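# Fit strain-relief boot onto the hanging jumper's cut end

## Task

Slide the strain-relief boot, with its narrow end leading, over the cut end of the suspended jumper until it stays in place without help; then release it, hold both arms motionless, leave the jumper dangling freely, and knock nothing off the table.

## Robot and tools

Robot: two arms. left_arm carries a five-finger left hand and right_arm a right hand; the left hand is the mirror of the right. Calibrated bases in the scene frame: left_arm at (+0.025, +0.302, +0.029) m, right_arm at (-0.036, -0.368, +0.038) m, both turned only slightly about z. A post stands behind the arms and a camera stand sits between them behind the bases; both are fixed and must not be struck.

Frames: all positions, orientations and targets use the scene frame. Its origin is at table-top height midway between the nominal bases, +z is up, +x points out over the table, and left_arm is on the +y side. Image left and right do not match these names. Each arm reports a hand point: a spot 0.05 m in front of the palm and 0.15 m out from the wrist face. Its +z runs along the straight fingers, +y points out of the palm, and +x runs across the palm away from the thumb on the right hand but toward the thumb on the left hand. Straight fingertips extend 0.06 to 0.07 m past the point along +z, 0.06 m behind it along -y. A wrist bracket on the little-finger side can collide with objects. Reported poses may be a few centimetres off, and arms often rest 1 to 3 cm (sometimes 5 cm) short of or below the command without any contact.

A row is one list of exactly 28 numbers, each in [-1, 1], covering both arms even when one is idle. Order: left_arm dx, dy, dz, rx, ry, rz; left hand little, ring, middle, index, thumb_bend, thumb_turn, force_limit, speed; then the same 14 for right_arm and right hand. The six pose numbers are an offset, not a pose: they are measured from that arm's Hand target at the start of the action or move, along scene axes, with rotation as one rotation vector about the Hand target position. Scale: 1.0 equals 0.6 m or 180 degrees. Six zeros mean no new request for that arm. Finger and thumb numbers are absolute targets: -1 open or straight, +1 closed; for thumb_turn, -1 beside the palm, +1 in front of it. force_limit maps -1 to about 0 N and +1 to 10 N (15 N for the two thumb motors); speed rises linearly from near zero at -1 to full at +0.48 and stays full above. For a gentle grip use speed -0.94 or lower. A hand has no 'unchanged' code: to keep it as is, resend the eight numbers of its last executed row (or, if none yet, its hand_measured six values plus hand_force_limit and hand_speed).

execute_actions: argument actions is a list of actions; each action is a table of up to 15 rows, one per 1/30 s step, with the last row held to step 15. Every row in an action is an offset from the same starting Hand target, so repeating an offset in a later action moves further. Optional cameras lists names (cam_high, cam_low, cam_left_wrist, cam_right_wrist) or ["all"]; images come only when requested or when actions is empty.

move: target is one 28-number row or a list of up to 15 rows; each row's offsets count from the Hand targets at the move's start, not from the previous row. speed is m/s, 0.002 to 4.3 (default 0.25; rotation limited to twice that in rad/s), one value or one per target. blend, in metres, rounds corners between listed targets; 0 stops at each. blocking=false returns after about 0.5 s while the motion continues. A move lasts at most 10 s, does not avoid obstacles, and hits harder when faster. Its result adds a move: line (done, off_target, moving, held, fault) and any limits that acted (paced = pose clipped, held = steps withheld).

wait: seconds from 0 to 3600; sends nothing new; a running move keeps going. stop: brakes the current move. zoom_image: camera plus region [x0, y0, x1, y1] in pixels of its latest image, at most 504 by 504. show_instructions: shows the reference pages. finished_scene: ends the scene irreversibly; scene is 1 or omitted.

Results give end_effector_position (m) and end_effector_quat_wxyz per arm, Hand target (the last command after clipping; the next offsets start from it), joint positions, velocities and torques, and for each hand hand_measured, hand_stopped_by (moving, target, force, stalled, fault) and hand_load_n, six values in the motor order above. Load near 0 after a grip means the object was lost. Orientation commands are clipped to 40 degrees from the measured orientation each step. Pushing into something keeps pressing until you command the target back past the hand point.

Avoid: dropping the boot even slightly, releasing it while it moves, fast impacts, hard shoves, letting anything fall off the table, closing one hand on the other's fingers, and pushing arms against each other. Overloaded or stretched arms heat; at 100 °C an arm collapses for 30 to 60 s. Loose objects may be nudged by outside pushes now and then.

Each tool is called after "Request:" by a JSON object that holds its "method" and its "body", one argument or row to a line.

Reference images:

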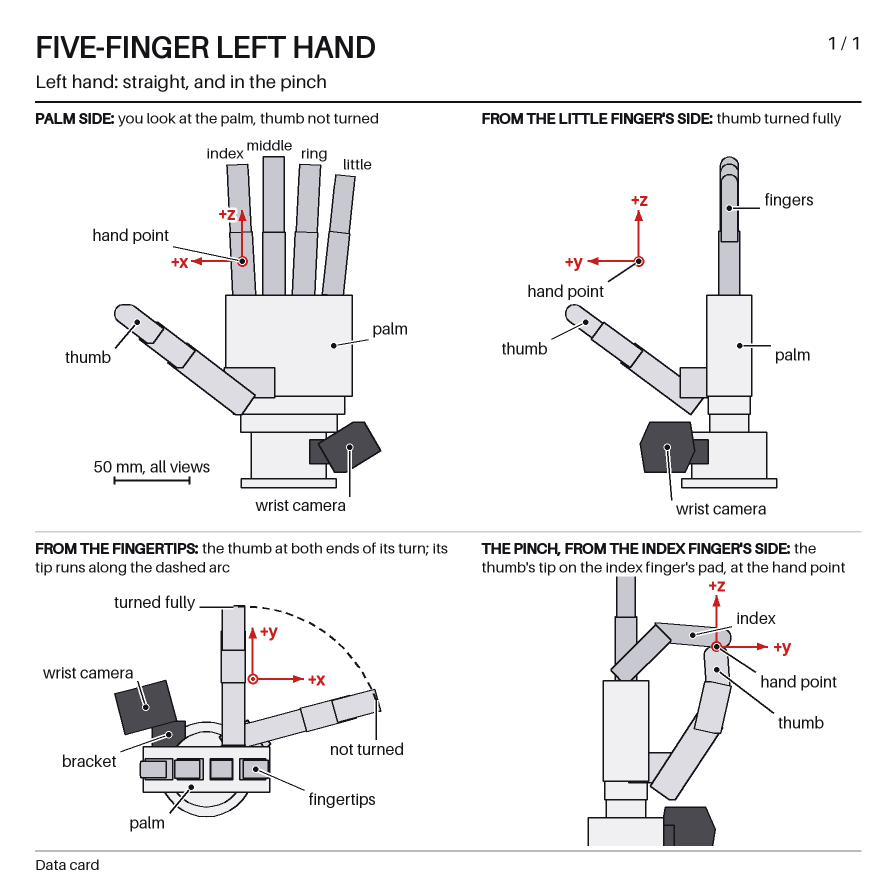

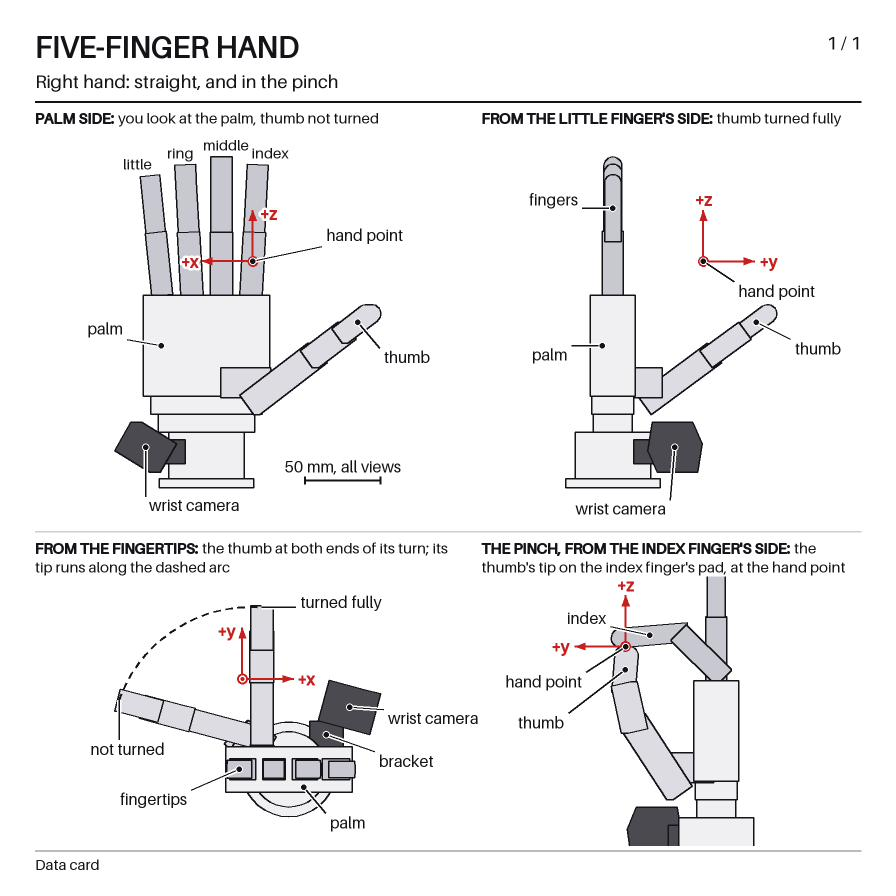

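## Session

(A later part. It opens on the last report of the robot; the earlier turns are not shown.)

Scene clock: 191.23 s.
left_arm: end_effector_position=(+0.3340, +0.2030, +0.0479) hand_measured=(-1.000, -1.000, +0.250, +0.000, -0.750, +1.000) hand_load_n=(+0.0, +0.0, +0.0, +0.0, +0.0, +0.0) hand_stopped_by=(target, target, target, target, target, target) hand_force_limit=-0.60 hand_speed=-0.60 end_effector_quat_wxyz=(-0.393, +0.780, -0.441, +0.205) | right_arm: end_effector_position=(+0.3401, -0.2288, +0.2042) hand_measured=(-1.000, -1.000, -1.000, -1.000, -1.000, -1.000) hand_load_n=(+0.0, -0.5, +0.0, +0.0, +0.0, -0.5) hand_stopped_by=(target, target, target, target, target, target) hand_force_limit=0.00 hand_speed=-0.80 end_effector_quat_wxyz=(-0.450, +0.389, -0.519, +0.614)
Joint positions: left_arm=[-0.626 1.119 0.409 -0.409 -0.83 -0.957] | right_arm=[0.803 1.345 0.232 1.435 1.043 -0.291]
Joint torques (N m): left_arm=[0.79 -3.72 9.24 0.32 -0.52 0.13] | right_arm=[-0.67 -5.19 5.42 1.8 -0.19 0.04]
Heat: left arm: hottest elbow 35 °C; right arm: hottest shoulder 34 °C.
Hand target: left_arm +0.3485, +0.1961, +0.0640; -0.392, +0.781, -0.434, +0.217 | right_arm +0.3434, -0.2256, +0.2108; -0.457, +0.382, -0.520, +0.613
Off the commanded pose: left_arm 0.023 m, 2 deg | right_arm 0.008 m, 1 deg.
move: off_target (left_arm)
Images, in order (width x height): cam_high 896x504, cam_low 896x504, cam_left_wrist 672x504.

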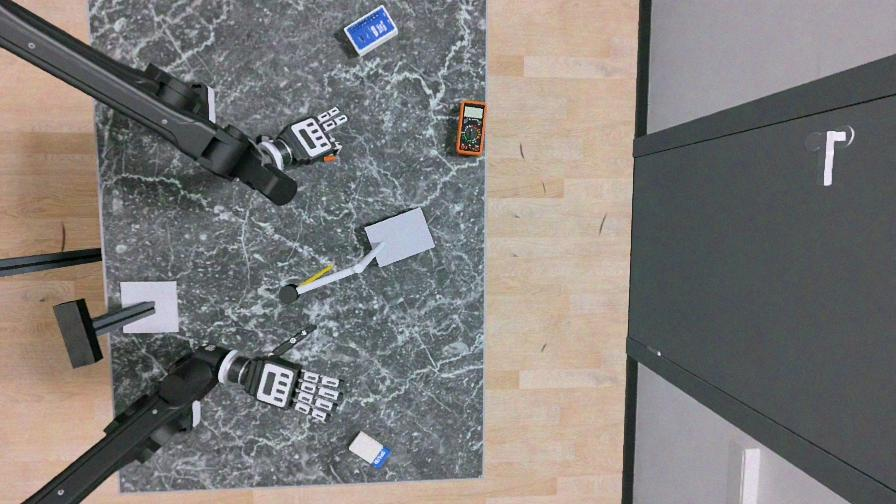

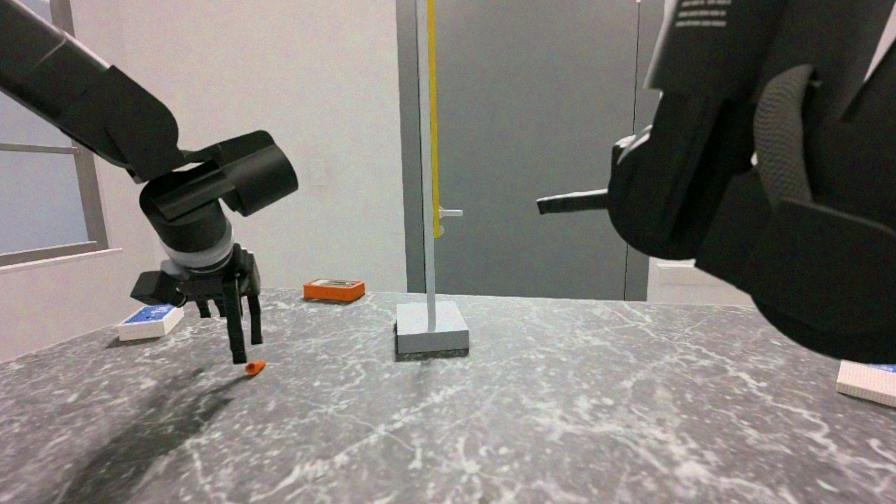

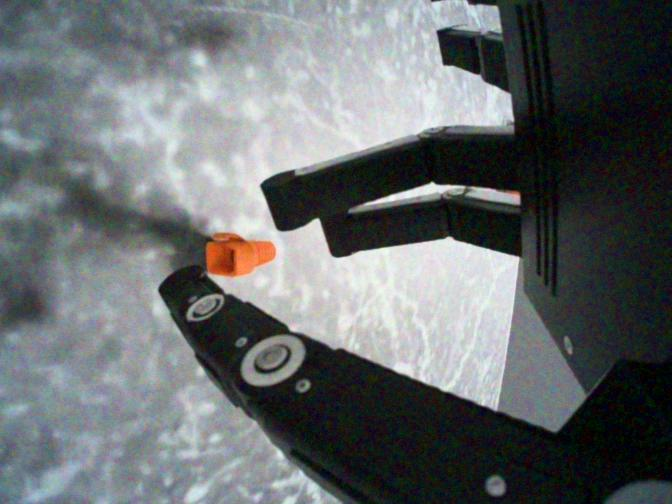

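Request:
{"method": "move", "body": {
  "target": [-0.046,0.008,-0.023,0,0,0,-1,-1,-1,0.0,-0.9,1.0,-0.6,-0.5,0,0,0,0,0,0,-1,-1,-1,-1,-1,-1,0,-0.8],
  "speed": 0.1,
  "cameras": ["cam_left_wrist","cam_high"]
}}

Request:
{"method": "zoom_image", "body": {
  "camera": "cam_high",
  "region": [290, 120, 360, 190]
}}

Scene clock: 196.23 s.
left_arm: end_effector_position=(+0.3194, +0.2053, +0.0451) hand_measured=(-1.000, -1.000, -1.000, +0.000, -0.900, +1.000) hand_load_n=(+0.0, +0.0, +0.0, +0.0, +0.0, +0.0) hand_stopped_by=(target, target, target, target, target, target) hand_force_limit=-0.60 hand_speed=-0.50 end_effector_quat_wxyz=(-0.393, +0.781, -0.438, +0.210) | right_arm: end_effector_position=(+0.3401, -0.2288, +0.2042) hand_measured=(-1.000, -1.000, -1.000, -1.000, -1.000, -1.000) hand_load_n=(+0.0, +0.0, +0.0, +0.0, +0.0, +0.0) hand_stopped_by=(target, target, target, target, target, target) hand_force_limit=0.00 hand_speed=-0.80 end_effector_quat_wxyz=(-0.450, +0.389, -0.519, +0.614)
Joint positions: left_arm=[-0.658 1.08 0.374 -0.436 -0.847 -1.002] | right_arm=[0.803 1.345 0.232 1.435 1.043 -0.291]
Joint torques (N m): left_arm=[-0.97 -3.6 7.04 0.25 -0.72 -0.09] | right_arm=[-0.21 -5.01 5.52 1.7 -0.17 0.07]
Heat: left arm: hottest elbow 35 °C; right arm: hottest shoulder 34 °C.
Hand target: left_arm +0.3208, +0.2009, +0.0502; -0.392, +0.781, -0.434, +0.217 | right_arm +0.3434, -0.2256, +0.2108; -0.457, +0.382, -0.520, +0.613
Off the commanded pose: left_arm 0.007 m, 1 deg | right_arm 0.008 m, 1 deg.
move: done
Images, in order (width x height): cam_high 896x504, cam_left_wrist 672x504.

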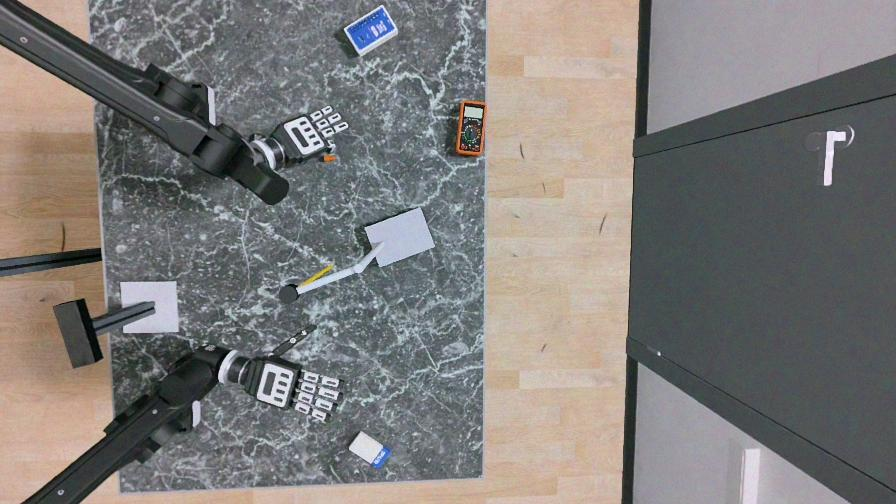

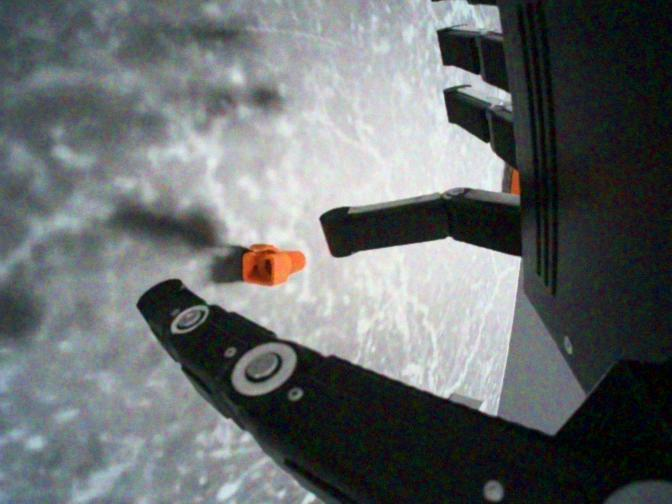

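Scaled by 7.200.

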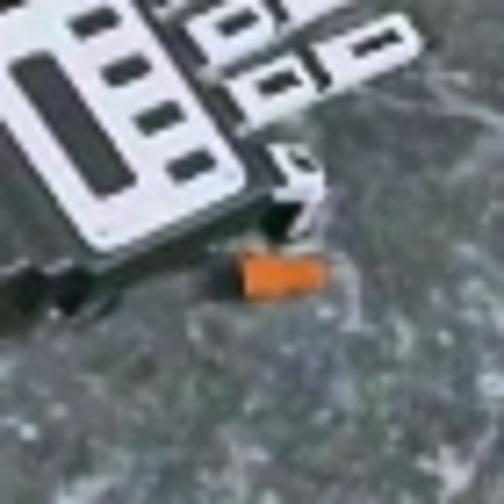

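Request:
{"method": "move", "body": {
  "target": [-0.002,0.003,-0.048,0,0,0,-1,-1,-1,0.0,-0.9,1.0,-0.6,-0.5,0,0,0,0,0,0,-1,-1,-1,-1,-1,-1,0,-0.8],
  "speed": 0.08,
  "cameras": ["cam_left_wrist","cam_high"]
}}

Request:
{"method": "zoom_image", "body": {
  "camera": "cam_left_wrist",
  "region": [200, 160, 450, 360]
}}

Scene clock: 199.53 s.
left_arm: end_effector_position=(+0.3162, +0.2084, +0.0205) hand_measured=(-1.000, -1.000, -1.000, +0.000, -0.900, +1.000) hand_load_n=(+0.0, +0.0, +0.0, +0.0, +0.0, +0.0) hand_stopped_by=(target, target, target, target, target, target) hand_force_limit=-0.60 hand_speed=-0.50 end_effector_quat_wxyz=(-0.395, +0.781, -0.437, +0.208) | right_arm: end_effector_position=(+0.3401, -0.2288, +0.2042) hand_measured=(-1.000, -1.000, -1.000, -1.000, -1.000, -1.000) hand_load_n=(+0.0, +0.0, +0.0, +0.0, +0.0, -0.5) hand_stopped_by=(target, target, target, target, target, target) hand_force_limit=0.00 hand_speed=-0.80 end_effector_quat_wxyz=(-0.450, +0.389, -0.519, +0.614)
Joint positions: left_arm=[-0.658 1.155 0.332 -0.323 -0.85 -1.004] | right_arm=[0.803 1.345 0.232 1.435 1.043 -0.291]
Joint torques (N m): left_arm=[-0.73 -2.67 6.17 1.4 -0.59 -0.04] | right_arm=[0.38 -4.6 5.31 1.87 -0.23 0.08]
Heat: left arm: hottest elbow 35 °C; right arm: hottest shoulder 34 °C.
Hand target: left_arm +0.3195, +0.2027, +0.0213; -0.392, +0.781, -0.435, +0.217 | right_arm +0.3434, -0.2256, +0.2108; -0.457, +0.382, -0.520, +0.613
Off the commanded pose: left_arm 0.007 m, 1 deg | right_arm 0.008 m, 1 deg.
move: done
Images, in order (width x height): cam_high 896x504, cam_left_wrist 672x504.

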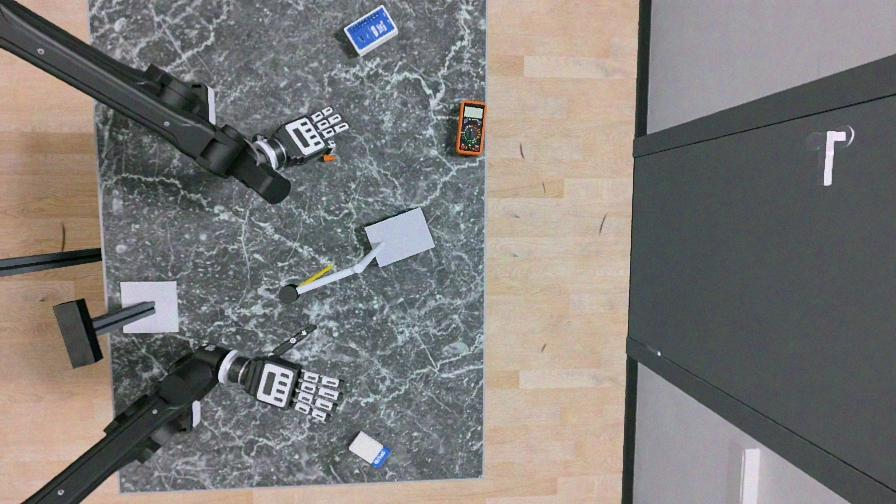

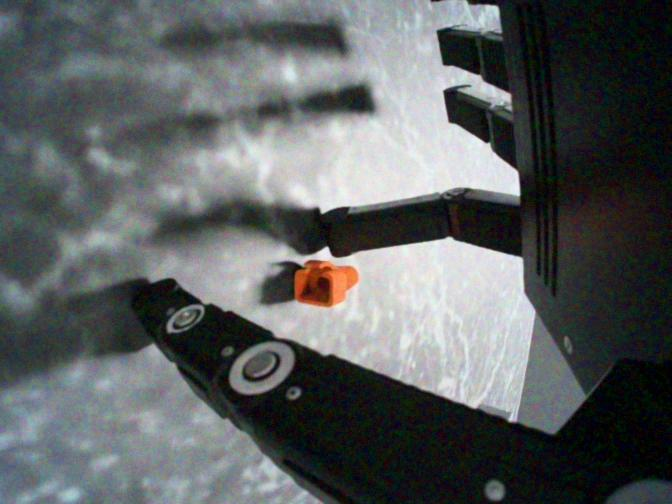

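Scaled by 2.016 from the camera's image (finer frame: 960x720).

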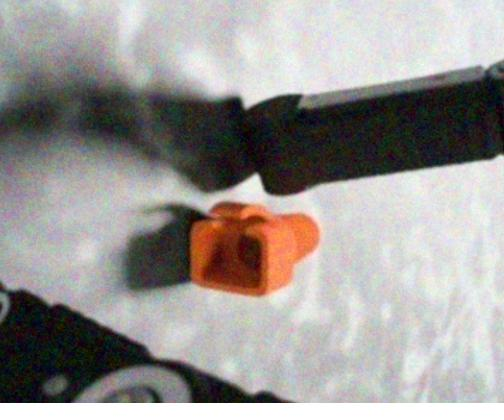

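Request:
{"method": "move", "body": {
  "target": [0.0225,-0.039,0.0,0,0,0,-1,-1,-1,0.0,-0.9,1.0,-0.6,-0.5,0,0,0,0,0,0,-1,-1,-1,-1,-1,-1,0,-0.8],
  "speed": 0.04,
  "cameras": ["cam_left_wrist","cam_high"]
}}

Request:
{"method": "zoom_image", "body": {
  "camera": "cam_left_wrist",
  "region": [200, 160, 450, 360]
}}

Request:
{"method": "zoom_image", "body": {
  "camera": "cam_high",
  "region": [290, 120, 360, 190]
}}

Scene clock: 201.23 s.
left_arm: end_effector_position=(+0.3236, +0.1985, +0.0199) hand_measured=(-1.000, -1.000, -1.000, +0.000, -0.900, +1.000) hand_load_n=(+0.0, +0.0, +0.0, +0.0, +0.0, -2.0) hand_stopped_by=(target, target, target, target, target, target) hand_force_limit=-0.60 hand_speed=-0.50 end_effector_quat_wxyz=(-0.409, +0.770, -0.447, +0.200) | right_arm: end_effector_position=(+0.3401, -0.2288, +0.2042) hand_measured=(-1.000, -1.000, -1.000, -1.000, -1.000, -1.000) hand_load_n=(-0.5, +0.0, +0.0, +0.0, +0.0, +0.0) hand_stopped_by=(target, target, target, target, target, target) hand_force_limit=0.00 hand_speed=-0.80 end_effector_quat_wxyz=(-0.450, +0.389, -0.519, +0.614)
Joint positions: left_arm=[-0.691 1.221 0.374 -0.339 -0.886 -1.017] | right_arm=[0.803 1.345 0.232 1.435 1.043 -0.291]
Joint torques (N m): left_arm=[-1.44 -2.02 7.72 0.87 0.15 -0.46] | right_arm=[0.56 -4.48 5.34 1.89 -0.21 0.07]
Heat: left arm: hottest elbow 35 °C; right arm: hottest shoulder 34 °C.
Hand target: left_arm +0.3331, +0.1792, +0.0214; -0.392, +0.781, -0.434, +0.217 | right_arm +0.3434, -0.2256, +0.2108; -0.457, +0.382, -0.520, +0.613
Off the commanded pose: left_arm 0.021 m, 3 deg | right_arm 0.008 m, 1 deg.
move: off_target (left_arm)
Images, in order (width x height): cam_high 896x504, cam_left_wrist 672x504.

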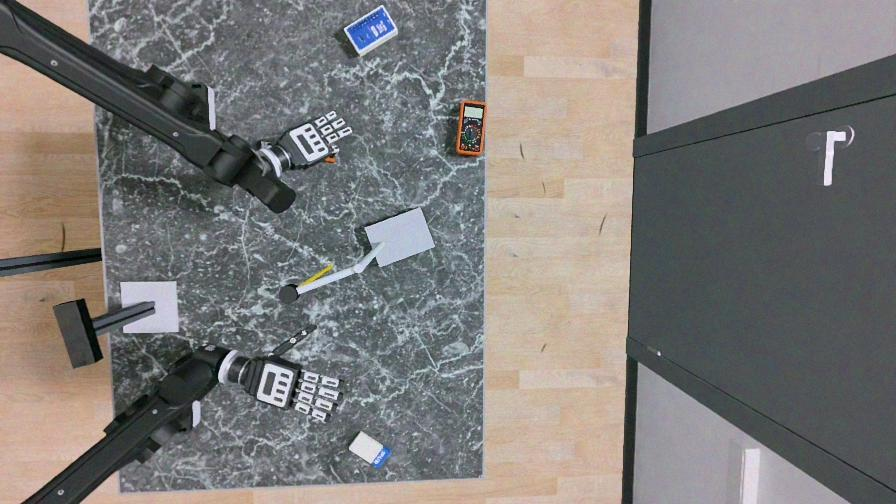

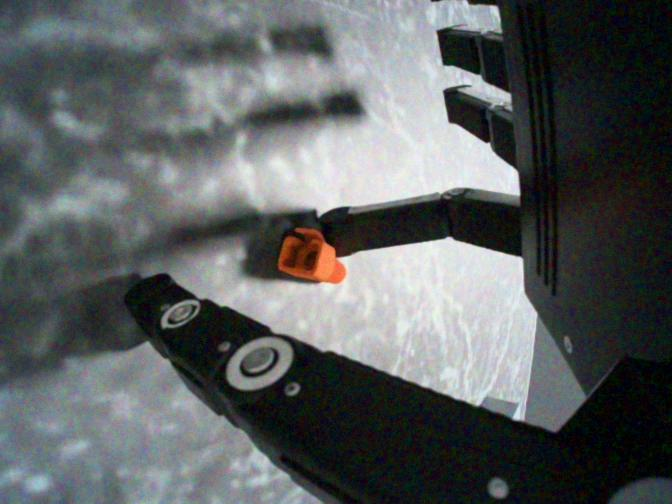

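Scaled by 2.016 from the camera's image (finer frame: 960x720).

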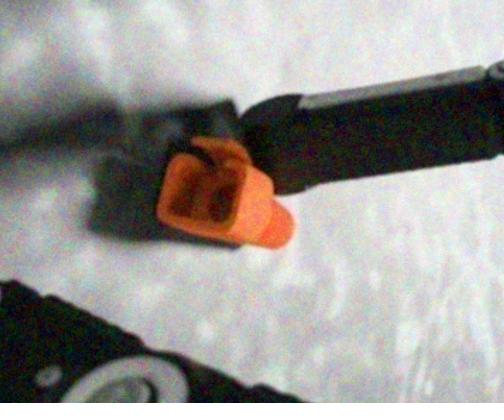

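Scaled by 7.200.

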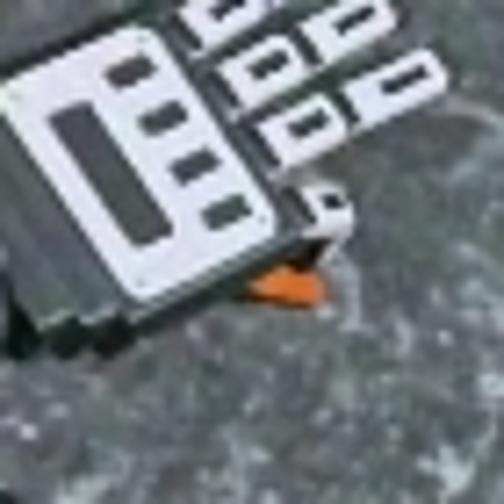

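Request:
{"method": "move", "body": {
  "target": [
    [-0.005,0.028,0.008,0,0,0,-1,-1,-1,0.0,-0.6,1.0,-0.6,-0.5,0,0,0,0,0,0,-1,-1,-1,-1,-1,-1,0,-0.8],
    [0.022,-0.01,0.005,0,0,0,-1,-1,-1,0.0,-0.6,1.0,-0.6,-0.5,0,0,0,0,0,0,-1,-1,-1,-1,-1,-1,0,-0.8]
  ],
  "speed": 0.04,
  "cameras": ["cam_left_wrist","cam_high"]
}}

Request:
{"method": "zoom_image", "body": {
  "camera": "cam_left_wrist",
  "region": [200, 160, 450, 360]
}}

Request:
{"method": "zoom_image", "body": {
  "camera": "cam_high",
  "region": [290, 120, 360, 190]
}}

Scene clock: 204.47 s.
left_arm: end_effector_position=(+0.3343, +0.1904, +0.0197) hand_measured=(-1.000, -1.000, -1.000, +0.000, -0.856, +1.000) hand_load_n=(+0.0, +0.0, +0.0, +0.0, +1.0, -2.5) hand_stopped_by=(target, target, target, target, force, target) hand_force_limit=-0.60 hand_speed=-0.50 end_effector_quat_wxyz=(-0.402, +0.775, -0.444, +0.200) | right_arm: end_effector_position=(+0.3401, -0.2288, +0.2042) hand_measured=(-1.000, -1.000, -1.000, -1.000, -1.000, -1.000) hand_load_n=(+0.0, +0.0, +0.0, +0.0, +0.0, -0.5) hand_stopped_by=(target, target, target, target, target, target) hand_force_limit=0.00 hand_speed=-0.80 end_effector_quat_wxyz=(-0.450, +0.389, -0.519, +0.614)
Joint positions: left_arm=[-0.68 1.257 0.406 -0.328 -0.87 -1.018] | right_arm=[0.803 1.345 0.232 1.435 1.043 -0.291]
Joint torques (N m): left_arm=[-1.14 -2.61 7.99 0.99 -0.26 -0.27] | right_arm=[0.26 -5.25 5.53 1.69 -0.22 0.07]
Heat: left arm: hottest elbow 36 °C; right arm: hottest shoulder 34 °C.
Hand target: left_arm +0.3463, +0.1733, +0.0244; -0.392, +0.781, -0.434, +0.217 | right_arm +0.3434, -0.2256, +0.2108; -0.457, +0.382, -0.520, +0.613
Off the commanded pose: left_arm 0.021 m, 3 deg | right_arm 0.008 m, 1 deg.
move: off_target (left_arm)
Images, in order (width x height): cam_high 896x504, cam_left_wrist 672x504.

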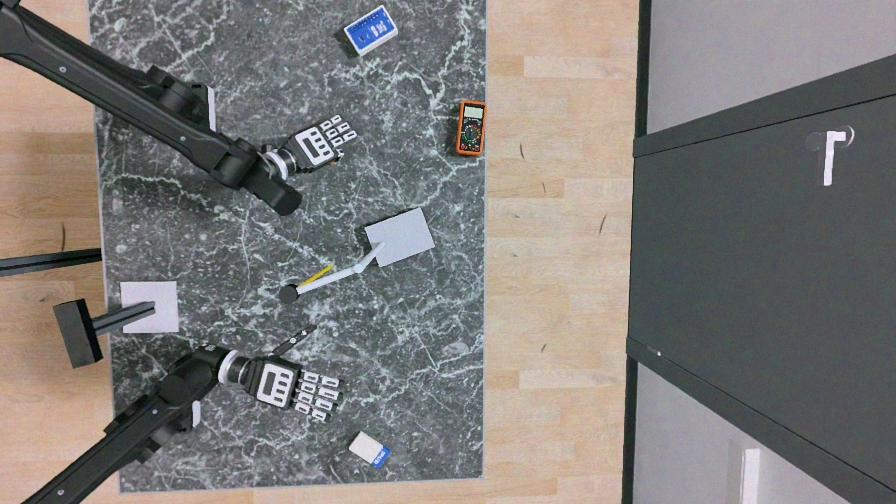

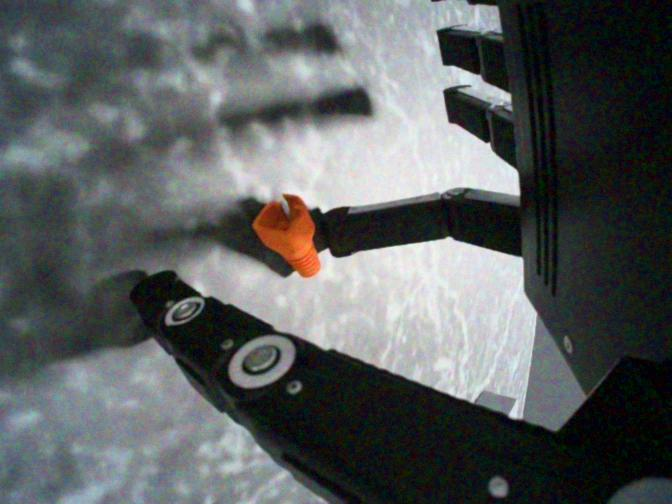

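Scaled by 2.016 from the camera's image (finer frame: 960x720).

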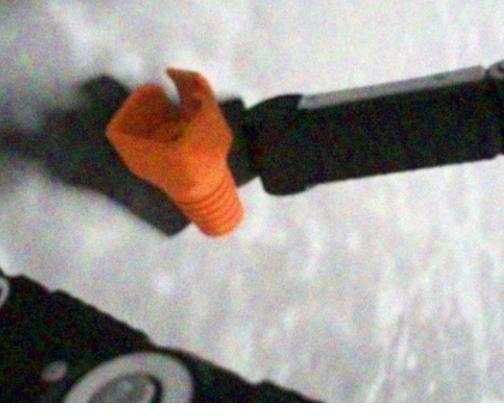

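Scaled by 7.200.

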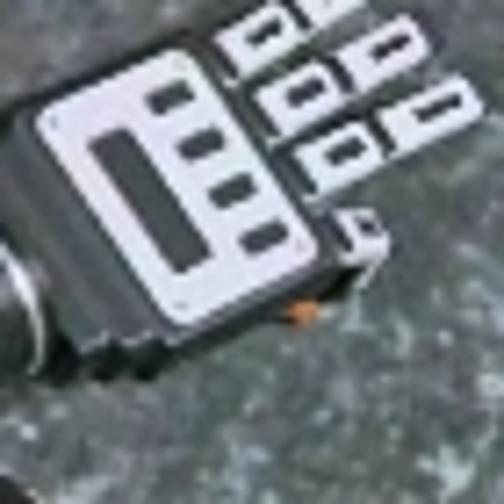

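Request:
{"method": "move", "body": {
  "target": [
    [-0.012,0.02,0.06,0,0,0,-1,-1,-1,0.0,-0.856,1.0,-0.6,-0.5,0,0,0,0,0,0,-1,-1,-1,-1,-1,-1,0,-0.8],
    [-0.012,0.02,0.06,0,0,0.083,-1,-1,0.1,-0.1,-0.8,1.0,-0.6,-0.5,0,0,0,0,0,0,-1,-1,-1,-1,-1,-1,0,-0.8]
  ],
  "speed": 0.08,
  "cameras": ["cam_left_wrist","cam_high","cam_low"]
}}

Request:
{"method": "zoom_image", "body": {
  "camera": "cam_left_wrist",
  "region": [150, 130, 400, 330]
}}

Request:
{"method": "zoom_image", "body": {
  "camera": "cam_high",
  "region": [290, 120, 360, 190]
}}

Scene clock: 209.87 s.
left_arm: end_effector_position=(+0.3266, +0.1994, +0.0493) hand_measured=(-1.000, -1.000, +0.100, -0.100, -0.800, +1.000) hand_load_n=(+0.0, +0.0, +0.0, +0.0, +0.0, +0.0) hand_stopped_by=(target, target, target, target, target, target) hand_force_limit=-0.60 hand_speed=-0.50 end_effector_quat_wxyz=(-0.420, +0.830, -0.335, +0.149) | right_arm: end_effector_position=(+0.3401, -0.2288, +0.2042) hand_measured=(-1.000, -1.000, -1.000, -1.000, -1.000, -1.000) hand_load_n=(+0.0, +0.0, +0.0, +0.0, +0.0, +0.0) hand_stopped_by=(target, target, target, target, target, target) hand_force_limit=0.00 hand_speed=-0.80 end_effector_quat_wxyz=(-0.450, +0.389, -0.519, +0.614)
Joint positions: left_arm=[-0.714 1.278 0.555 -0.821 -0.924 -1.494] | right_arm=[0.803 1.345 0.232 1.435 1.043 -0.291]
Joint torques (N m): left_arm=[-1.14 -4.01 8.72 -0.36 -0.82 -0.1] | right_arm=[-0.09 -4.31 5.37 1.7 -0.2 0.08]
Heat: left arm: hottest elbow 36 °C; right arm: hottest shoulder 34 °C.
Hand target: left_arm +0.3390, +0.1853, +0.0603; -0.417, +0.831, -0.329, +0.164 | right_arm +0.3434, -0.2256, +0.2108; -0.457, +0.382, -0.520, +0.613
Off the commanded pose: left_arm 0.022 m, 2 deg | right_arm 0.008 m, 1 deg.
move: off_target (left_arm); target 2's new numbers were sent with left_arm's hand 0.022 m and 2 deg from that target
Images, in order (width x height): cam_high 896x504, cam_low 896x504, cam_left_wrist 672x504.

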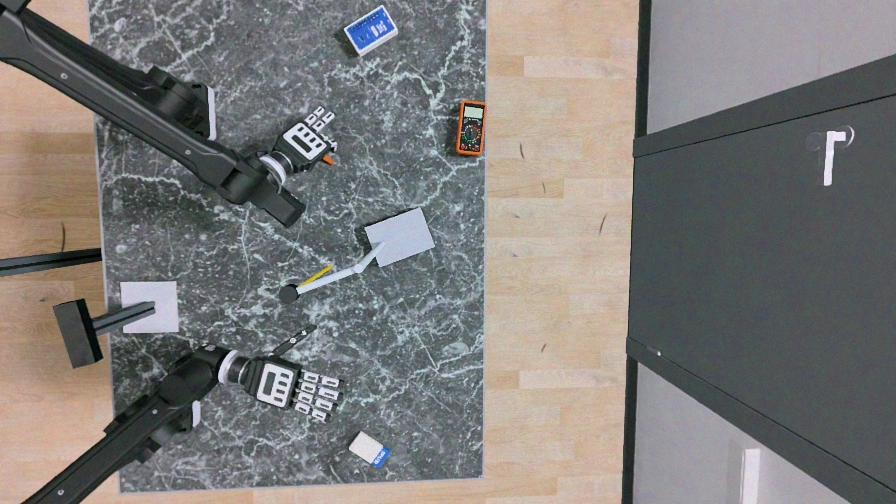

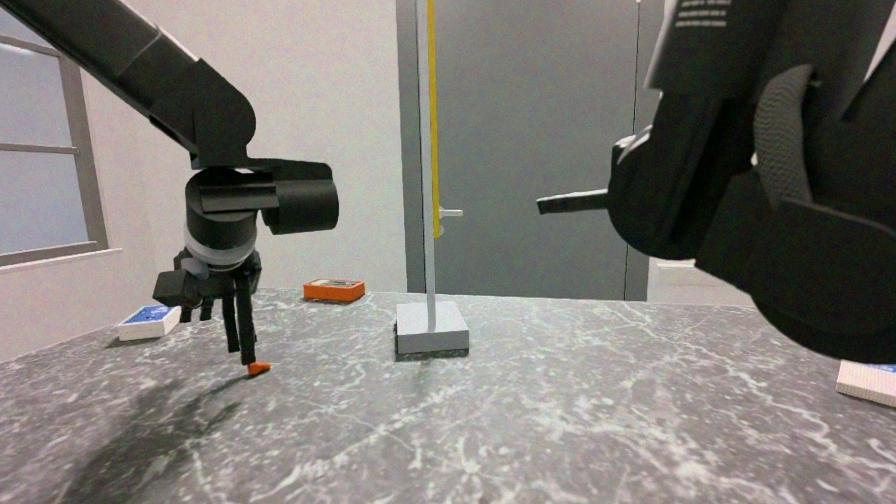

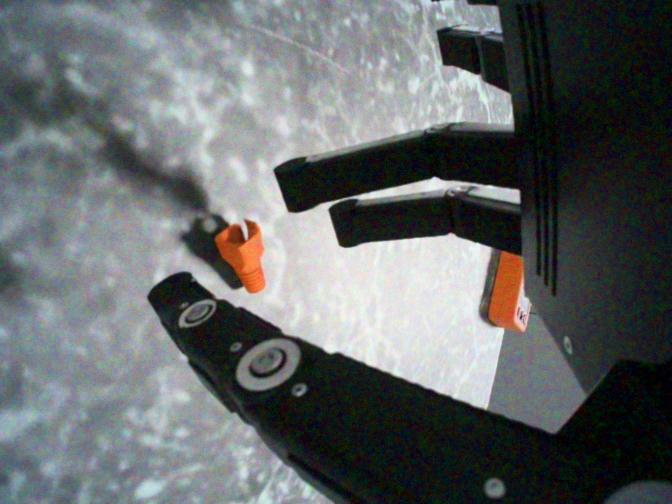

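Scaled by 2.016 from the camera's image (finer frame: 960x720).

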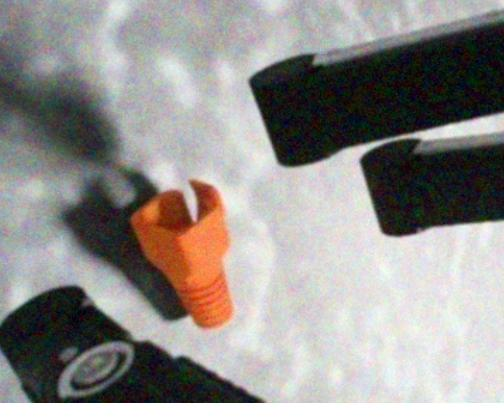

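Scaled by 7.200.

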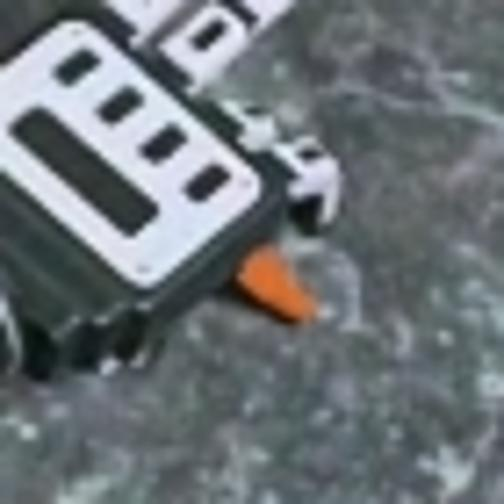

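Request:
{"method": "move", "body": {
  "target": [0.0163,0.0207,-0.0255,0,0,0.0167,-1,-1,0.4,0.3,-0.7,1.0,-0.6,-0.5,0,0,0,0,0,0,-1,-1,-1,-1,-1,-1,0,-0.8],
  "speed": 0.1,
  "cameras": ["cam_left_wrist","cam_high","cam_low"]
}}

Request:
{"method": "zoom_image", "body": {
  "camera": "cam_left_wrist",
  "region": [150, 130, 400, 330]
}}

Scene clock: 216.07 s.
left_arm: end_effector_position=(+0.3300, +0.2077, +0.0349) hand_measured=(-1.000, -1.000, +0.400, +0.300, -0.700, +1.000) hand_load_n=(+0.0, +0.0, +0.0, +0.0, +0.0, +0.0) hand_stopped_by=(target, target, target, target, target, target) hand_force_limit=-0.60 hand_speed=-0.50 end_effector_quat_wxyz=(-0.426, +0.833, -0.327, +0.133) | right_arm: end_effector_position=(+0.3401, -0.2288, +0.2042) hand_measured=(-1.000, -1.000, -1.000, -1.000, -1.000, -1.000) hand_load_n=(+0.0, +0.0, +0.0, +0.0, +0.0, +0.0) hand_stopped_by=(target, target, target, target, target, target) hand_force_limit=0.00 hand_speed=-0.80 end_effector_quat_wxyz=(-0.450, +0.389, -0.519, +0.614)
Joint positions: left_arm=[-0.686 1.335 0.555 -0.792 -0.926 -1.501] | right_arm=[0.803 1.345 0.232 1.435 1.043 -0.291]
Joint torques (N m): left_arm=[0.67 -4.72 8.08 0.62 -0.79 -0.1] | right_arm=[-0.21 -5.48 5.38 1.8 -0.2 0.09]
Heat: left arm: hottest elbow 36 °C; right arm: hottest shoulder 34 °C.
Hand target: left_arm +0.3488, +0.1977, +0.0450; -0.421, +0.839, -0.307, +0.153 | right_arm +0.3434, -0.2256, +0.2108; -0.457, +0.382, -0.520, +0.613
Off the commanded pose: left_arm 0.024 m, 3 deg | right_arm 0.008 m, 1 deg.
move: off_target (left_arm)
Images, in order (width x height): cam_high 896x504, cam_low 896x504, cam_left_wrist 672x504.

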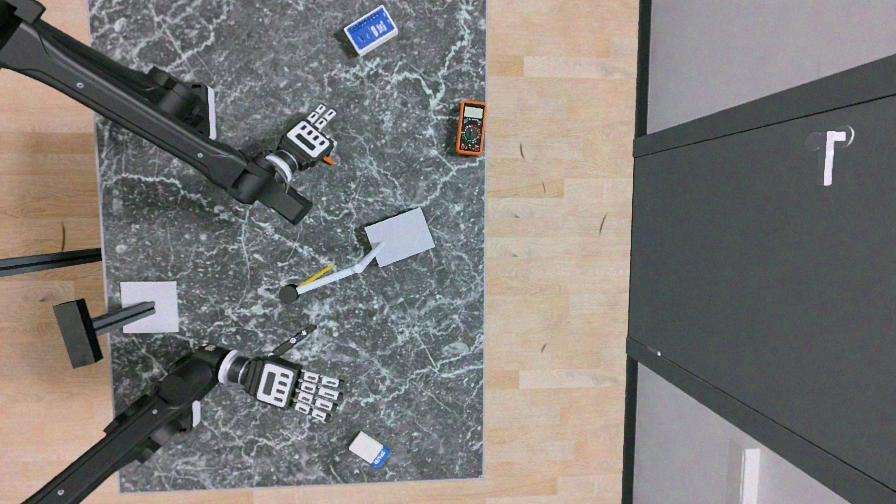

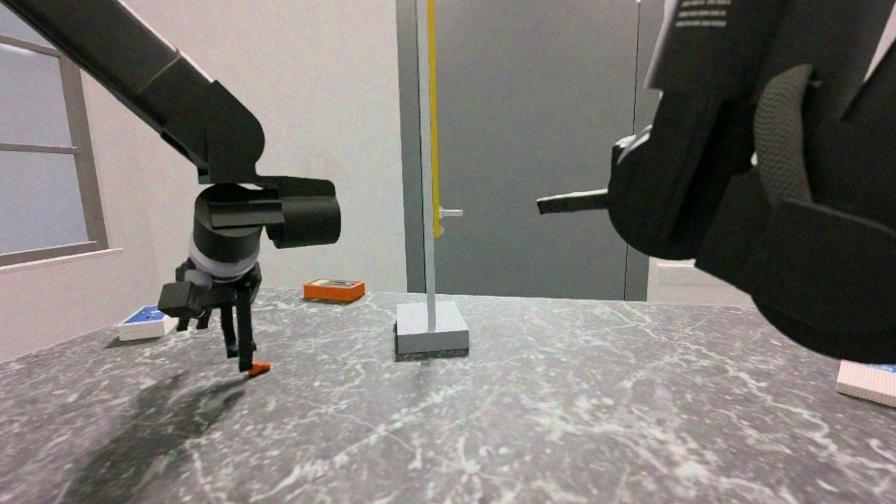

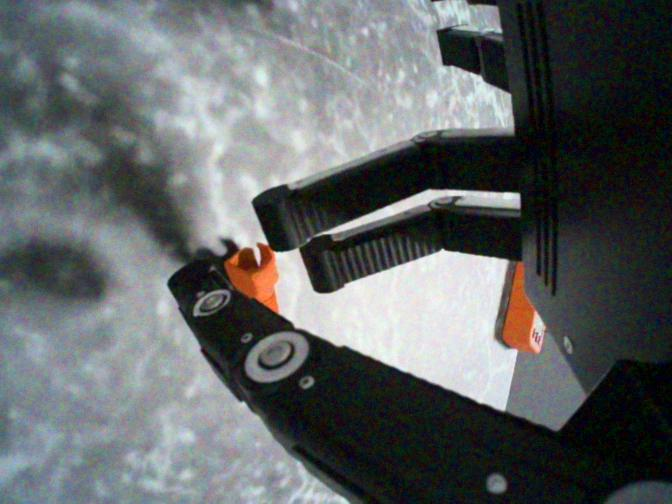

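Scaled by 2.016 from the camera's image (finer frame: 960x720).

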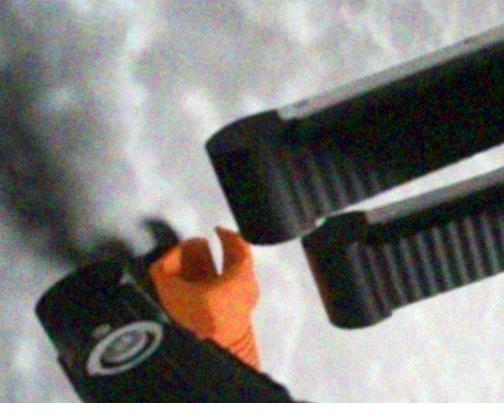

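Request:
{"method": "move", "body": {
  "target": [0.0187,-0.0045,0.0,0,0,0,-1,-1,0.4,0.3,-0.7,1.0,-0.6,-0.5,0,0,0,0,0,0,-1,-1,-1,-1,-1,-1,0,-0.8],
  "speed": 0.06,
  "cameras": ["cam_left_wrist"]
}}

Scene clock: 218.43 s.
left_arm: end_effector_position=(+0.3432, +0.2029, +0.0364) hand_measured=(-1.000, -1.000, +0.400, +0.300, -0.700, +1.000) hand_load_n=(+0.0, -0.5, +0.0, +0.5, +0.0, +0.0) hand_stopped_by=(target, target, target, target, target, target) hand_force_limit=-0.60 hand_speed=-0.50 end_effector_quat_wxyz=(-0.424, +0.837, -0.316, +0.141) | right_arm: end_effector_position=(+0.3401, -0.2288, +0.2042) hand_measured=(-1.000, -1.000, -1.000, -1.000, -1.000, -1.000) hand_load_n=(+0.0, +0.0, +0.0, +0.5, +0.0, -0.5) hand_stopped_by=(target, target, target, target, target, target) hand_force_limit=0.00 hand_speed=-0.80 end_effector_quat_wxyz=(-0.450, +0.389, -0.519, +0.614)
Joint positions: left_arm=[-0.672 1.357 0.578 -0.768 -0.926 -1.501] | right_arm=[0.803 1.345 0.232 1.435 1.043 -0.291]
Joint torques (N m): left_arm=[0.85 -4.95 8.05 0.58 -0.77 0.14] | right_arm=[0.5 -4.25 5.44 1.83 -0.2 0.04]
Heat: left arm: hottest elbow 36 °C; right arm: hottest shoulder 34 °C.
Hand target: left_arm +0.3601, +0.1950, +0.0451; -0.421, +0.840, -0.307, +0.153 | right_arm +0.3434, -0.2256, +0.2108; -0.457, +0.382, -0.520, +0.613
Off the commanded pose: left_arm 0.020 m, 2 deg | right_arm 0.008 m, 1 deg.
move: off_target (left_arm)

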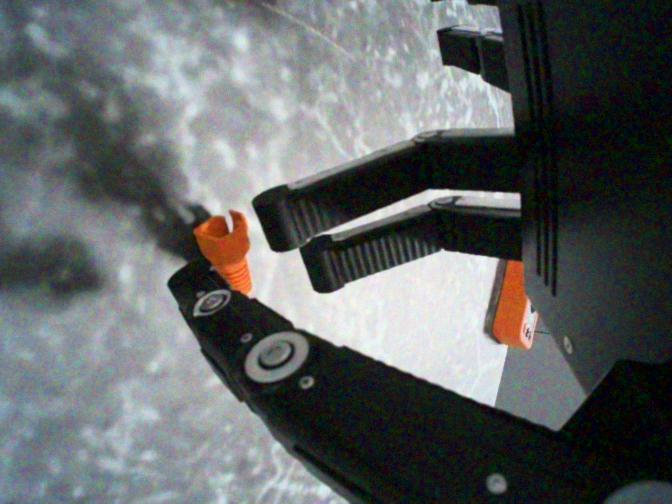

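Request:
{"method": "move", "body": {
  "target": [0.0015,-0.0025,-0.03,0,0,0,-1,-1,0.4,0.3,-0.7,1.0,-0.6,-0.5,0,0,0,0,0,0,-1,-1,-1,-1,-1,-1,0,-0.8],
  "speed": 0.06,
  "cameras": ["cam_left_wrist"]
}}

Scene clock: 219.87 s.
left_arm: end_effector_position=(+0.3497, +0.1981, +0.0221) hand_measured=(-1.000, -1.000, +0.400, +0.300, -0.700, +1.000) hand_load_n=(+0.0, +0.0, +0.0, +0.5, +0.0, +0.0) hand_stopped_by=(target, target, target, target, target, target) hand_force_limit=-0.60 hand_speed=-0.50 end_effector_quat_wxyz=(-0.423, +0.838, -0.314, +0.144) | right_arm: end_effector_position=(+0.3401, -0.2288, +0.2042) hand_measured=(-1.000, -1.000, -1.000, -1.000, -1.000, -1.000) hand_load_n=(+0.0, +0.0, +0.0, +0.0, +0.0, -0.5) hand_stopped_by=(target, target, target, target, target, target) hand_force_limit=0.00 hand_speed=-0.80 end_effector_quat_wxyz=(-0.450, +0.389, -0.519, +0.614)
Joint positions: left_arm=[-0.672 1.413 0.578 -0.704 -0.927 -1.501] | right_arm=[0.803 1.345 0.232 1.435 1.043 -0.291]
Joint torques (N m): left_arm=[0.73 -5.6 6.76 0.69 -0.74 0.11] | right_arm=[0.79 -4.78 5.5 1.59 -0.17 0.08]
Heat: left arm: hottest elbow 36 °C; right arm: hottest shoulder 34 °C.
Hand target: left_arm +0.3610, +0.1935, +0.0270; -0.421, +0.839, -0.307, +0.153 | right_arm +0.3434, -0.2256, +0.2108; -0.457, +0.382, -0.520, +0.613
Off the commanded pose: left_arm 0.013 m, 1 deg | right_arm 0.008 m, 1 deg.
move: off_target (left_arm)

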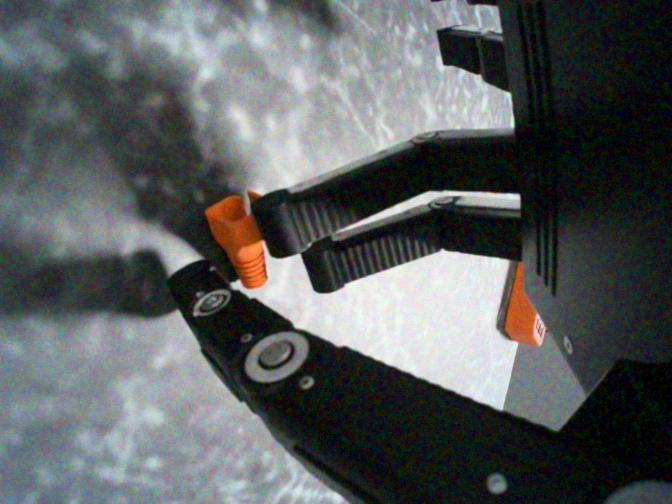

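Request:
{"method": "move", "body": {
  "target": [
    [0.008,0.009,0.0,0,0,0,-1,-1,0.4,0.3,-0.7,1.0,-0.6,-0.5,0,0,0,0,0,0,-1,-1,-1,-1,-1,-1,0,-0.8],
    [0.008,0.009,-0.012,0,0,0,-1,-1,0.4,0.3,-0.7,1.0,-0.6,-0.5,0,0,0,0,0,0,-1,-1,-1,-1,-1,-1,0,-0.8]
  ],
  "speed": 0.06,
  "cameras": ["cam_left_wrist"]
}}

Request:
{"method": "zoom_image", "body": {
  "camera": "cam_left_wrist",
  "region": [150, 150, 350, 310]
}}

Scene clock: 221.93 s.
left_arm: end_effector_position=(+0.3601, +0.2000, +0.0198) hand_measured=(-1.000, -1.000, +0.400, +0.300, -0.700, +1.000) hand_load_n=(+0.0, +0.0, -1.0, +0.0, +0.0, +0.0) hand_stopped_by=(target, target, target, target, target, target) hand_force_limit=-0.60 hand_speed=-0.50 end_effector_quat_wxyz=(-0.423, +0.839, -0.309, +0.151) | right_arm: end_effector_position=(+0.3401, -0.2288, +0.2042) hand_measured=(-1.000, -1.000, -1.000, -1.000, -1.000, -1.000) hand_load_n=(+0.0, +0.0, +0.0, +0.0, +0.0, -0.5) hand_stopped_by=(target, target, target, target, target, target) hand_force_limit=0.00 hand_speed=-0.80 end_effector_quat_wxyz=(-0.450, +0.389, -0.519, +0.614)
Joint positions: left_arm=[-0.647 1.426 0.578 -0.644 -0.929 -1.464] | right_arm=[0.803 1.345 0.232 1.435 1.043 -0.291]
Joint torques (N m): left_arm=[0.67 -5.42 5.98 0.84 -0.6 0.14] | right_arm=[-0.09 -5.3 5.53 1.88 -0.18 0.08]
Heat: left arm: hottest elbow 36 °C; right arm: hottest shoulder 34 °C.
Hand target: left_arm +0.3658, +0.1989, +0.0199; -0.421, +0.839, -0.307, +0.153 | right_arm +0.3434, -0.2256, +0.2108; -0.457, +0.382, -0.520, +0.613
Off the commanded pose: left_arm 0.006 m, 0 deg | right_arm 0.008 m, 1 deg.
move: done

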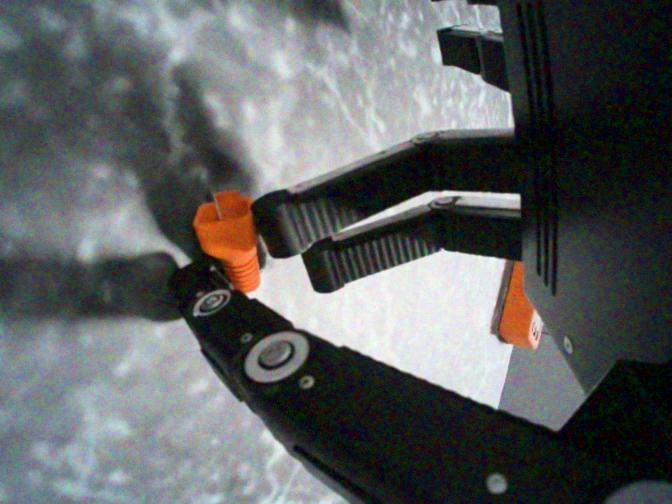

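Scaled by 2.520 from the camera's image (finer frame: 960x720).

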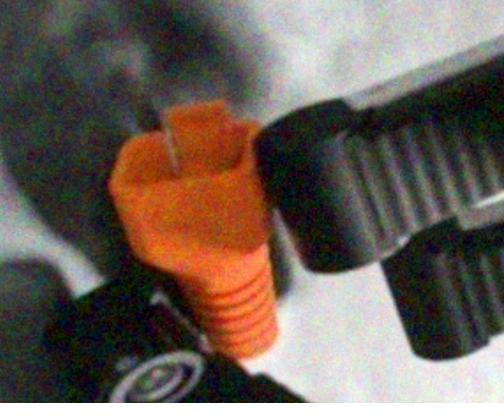

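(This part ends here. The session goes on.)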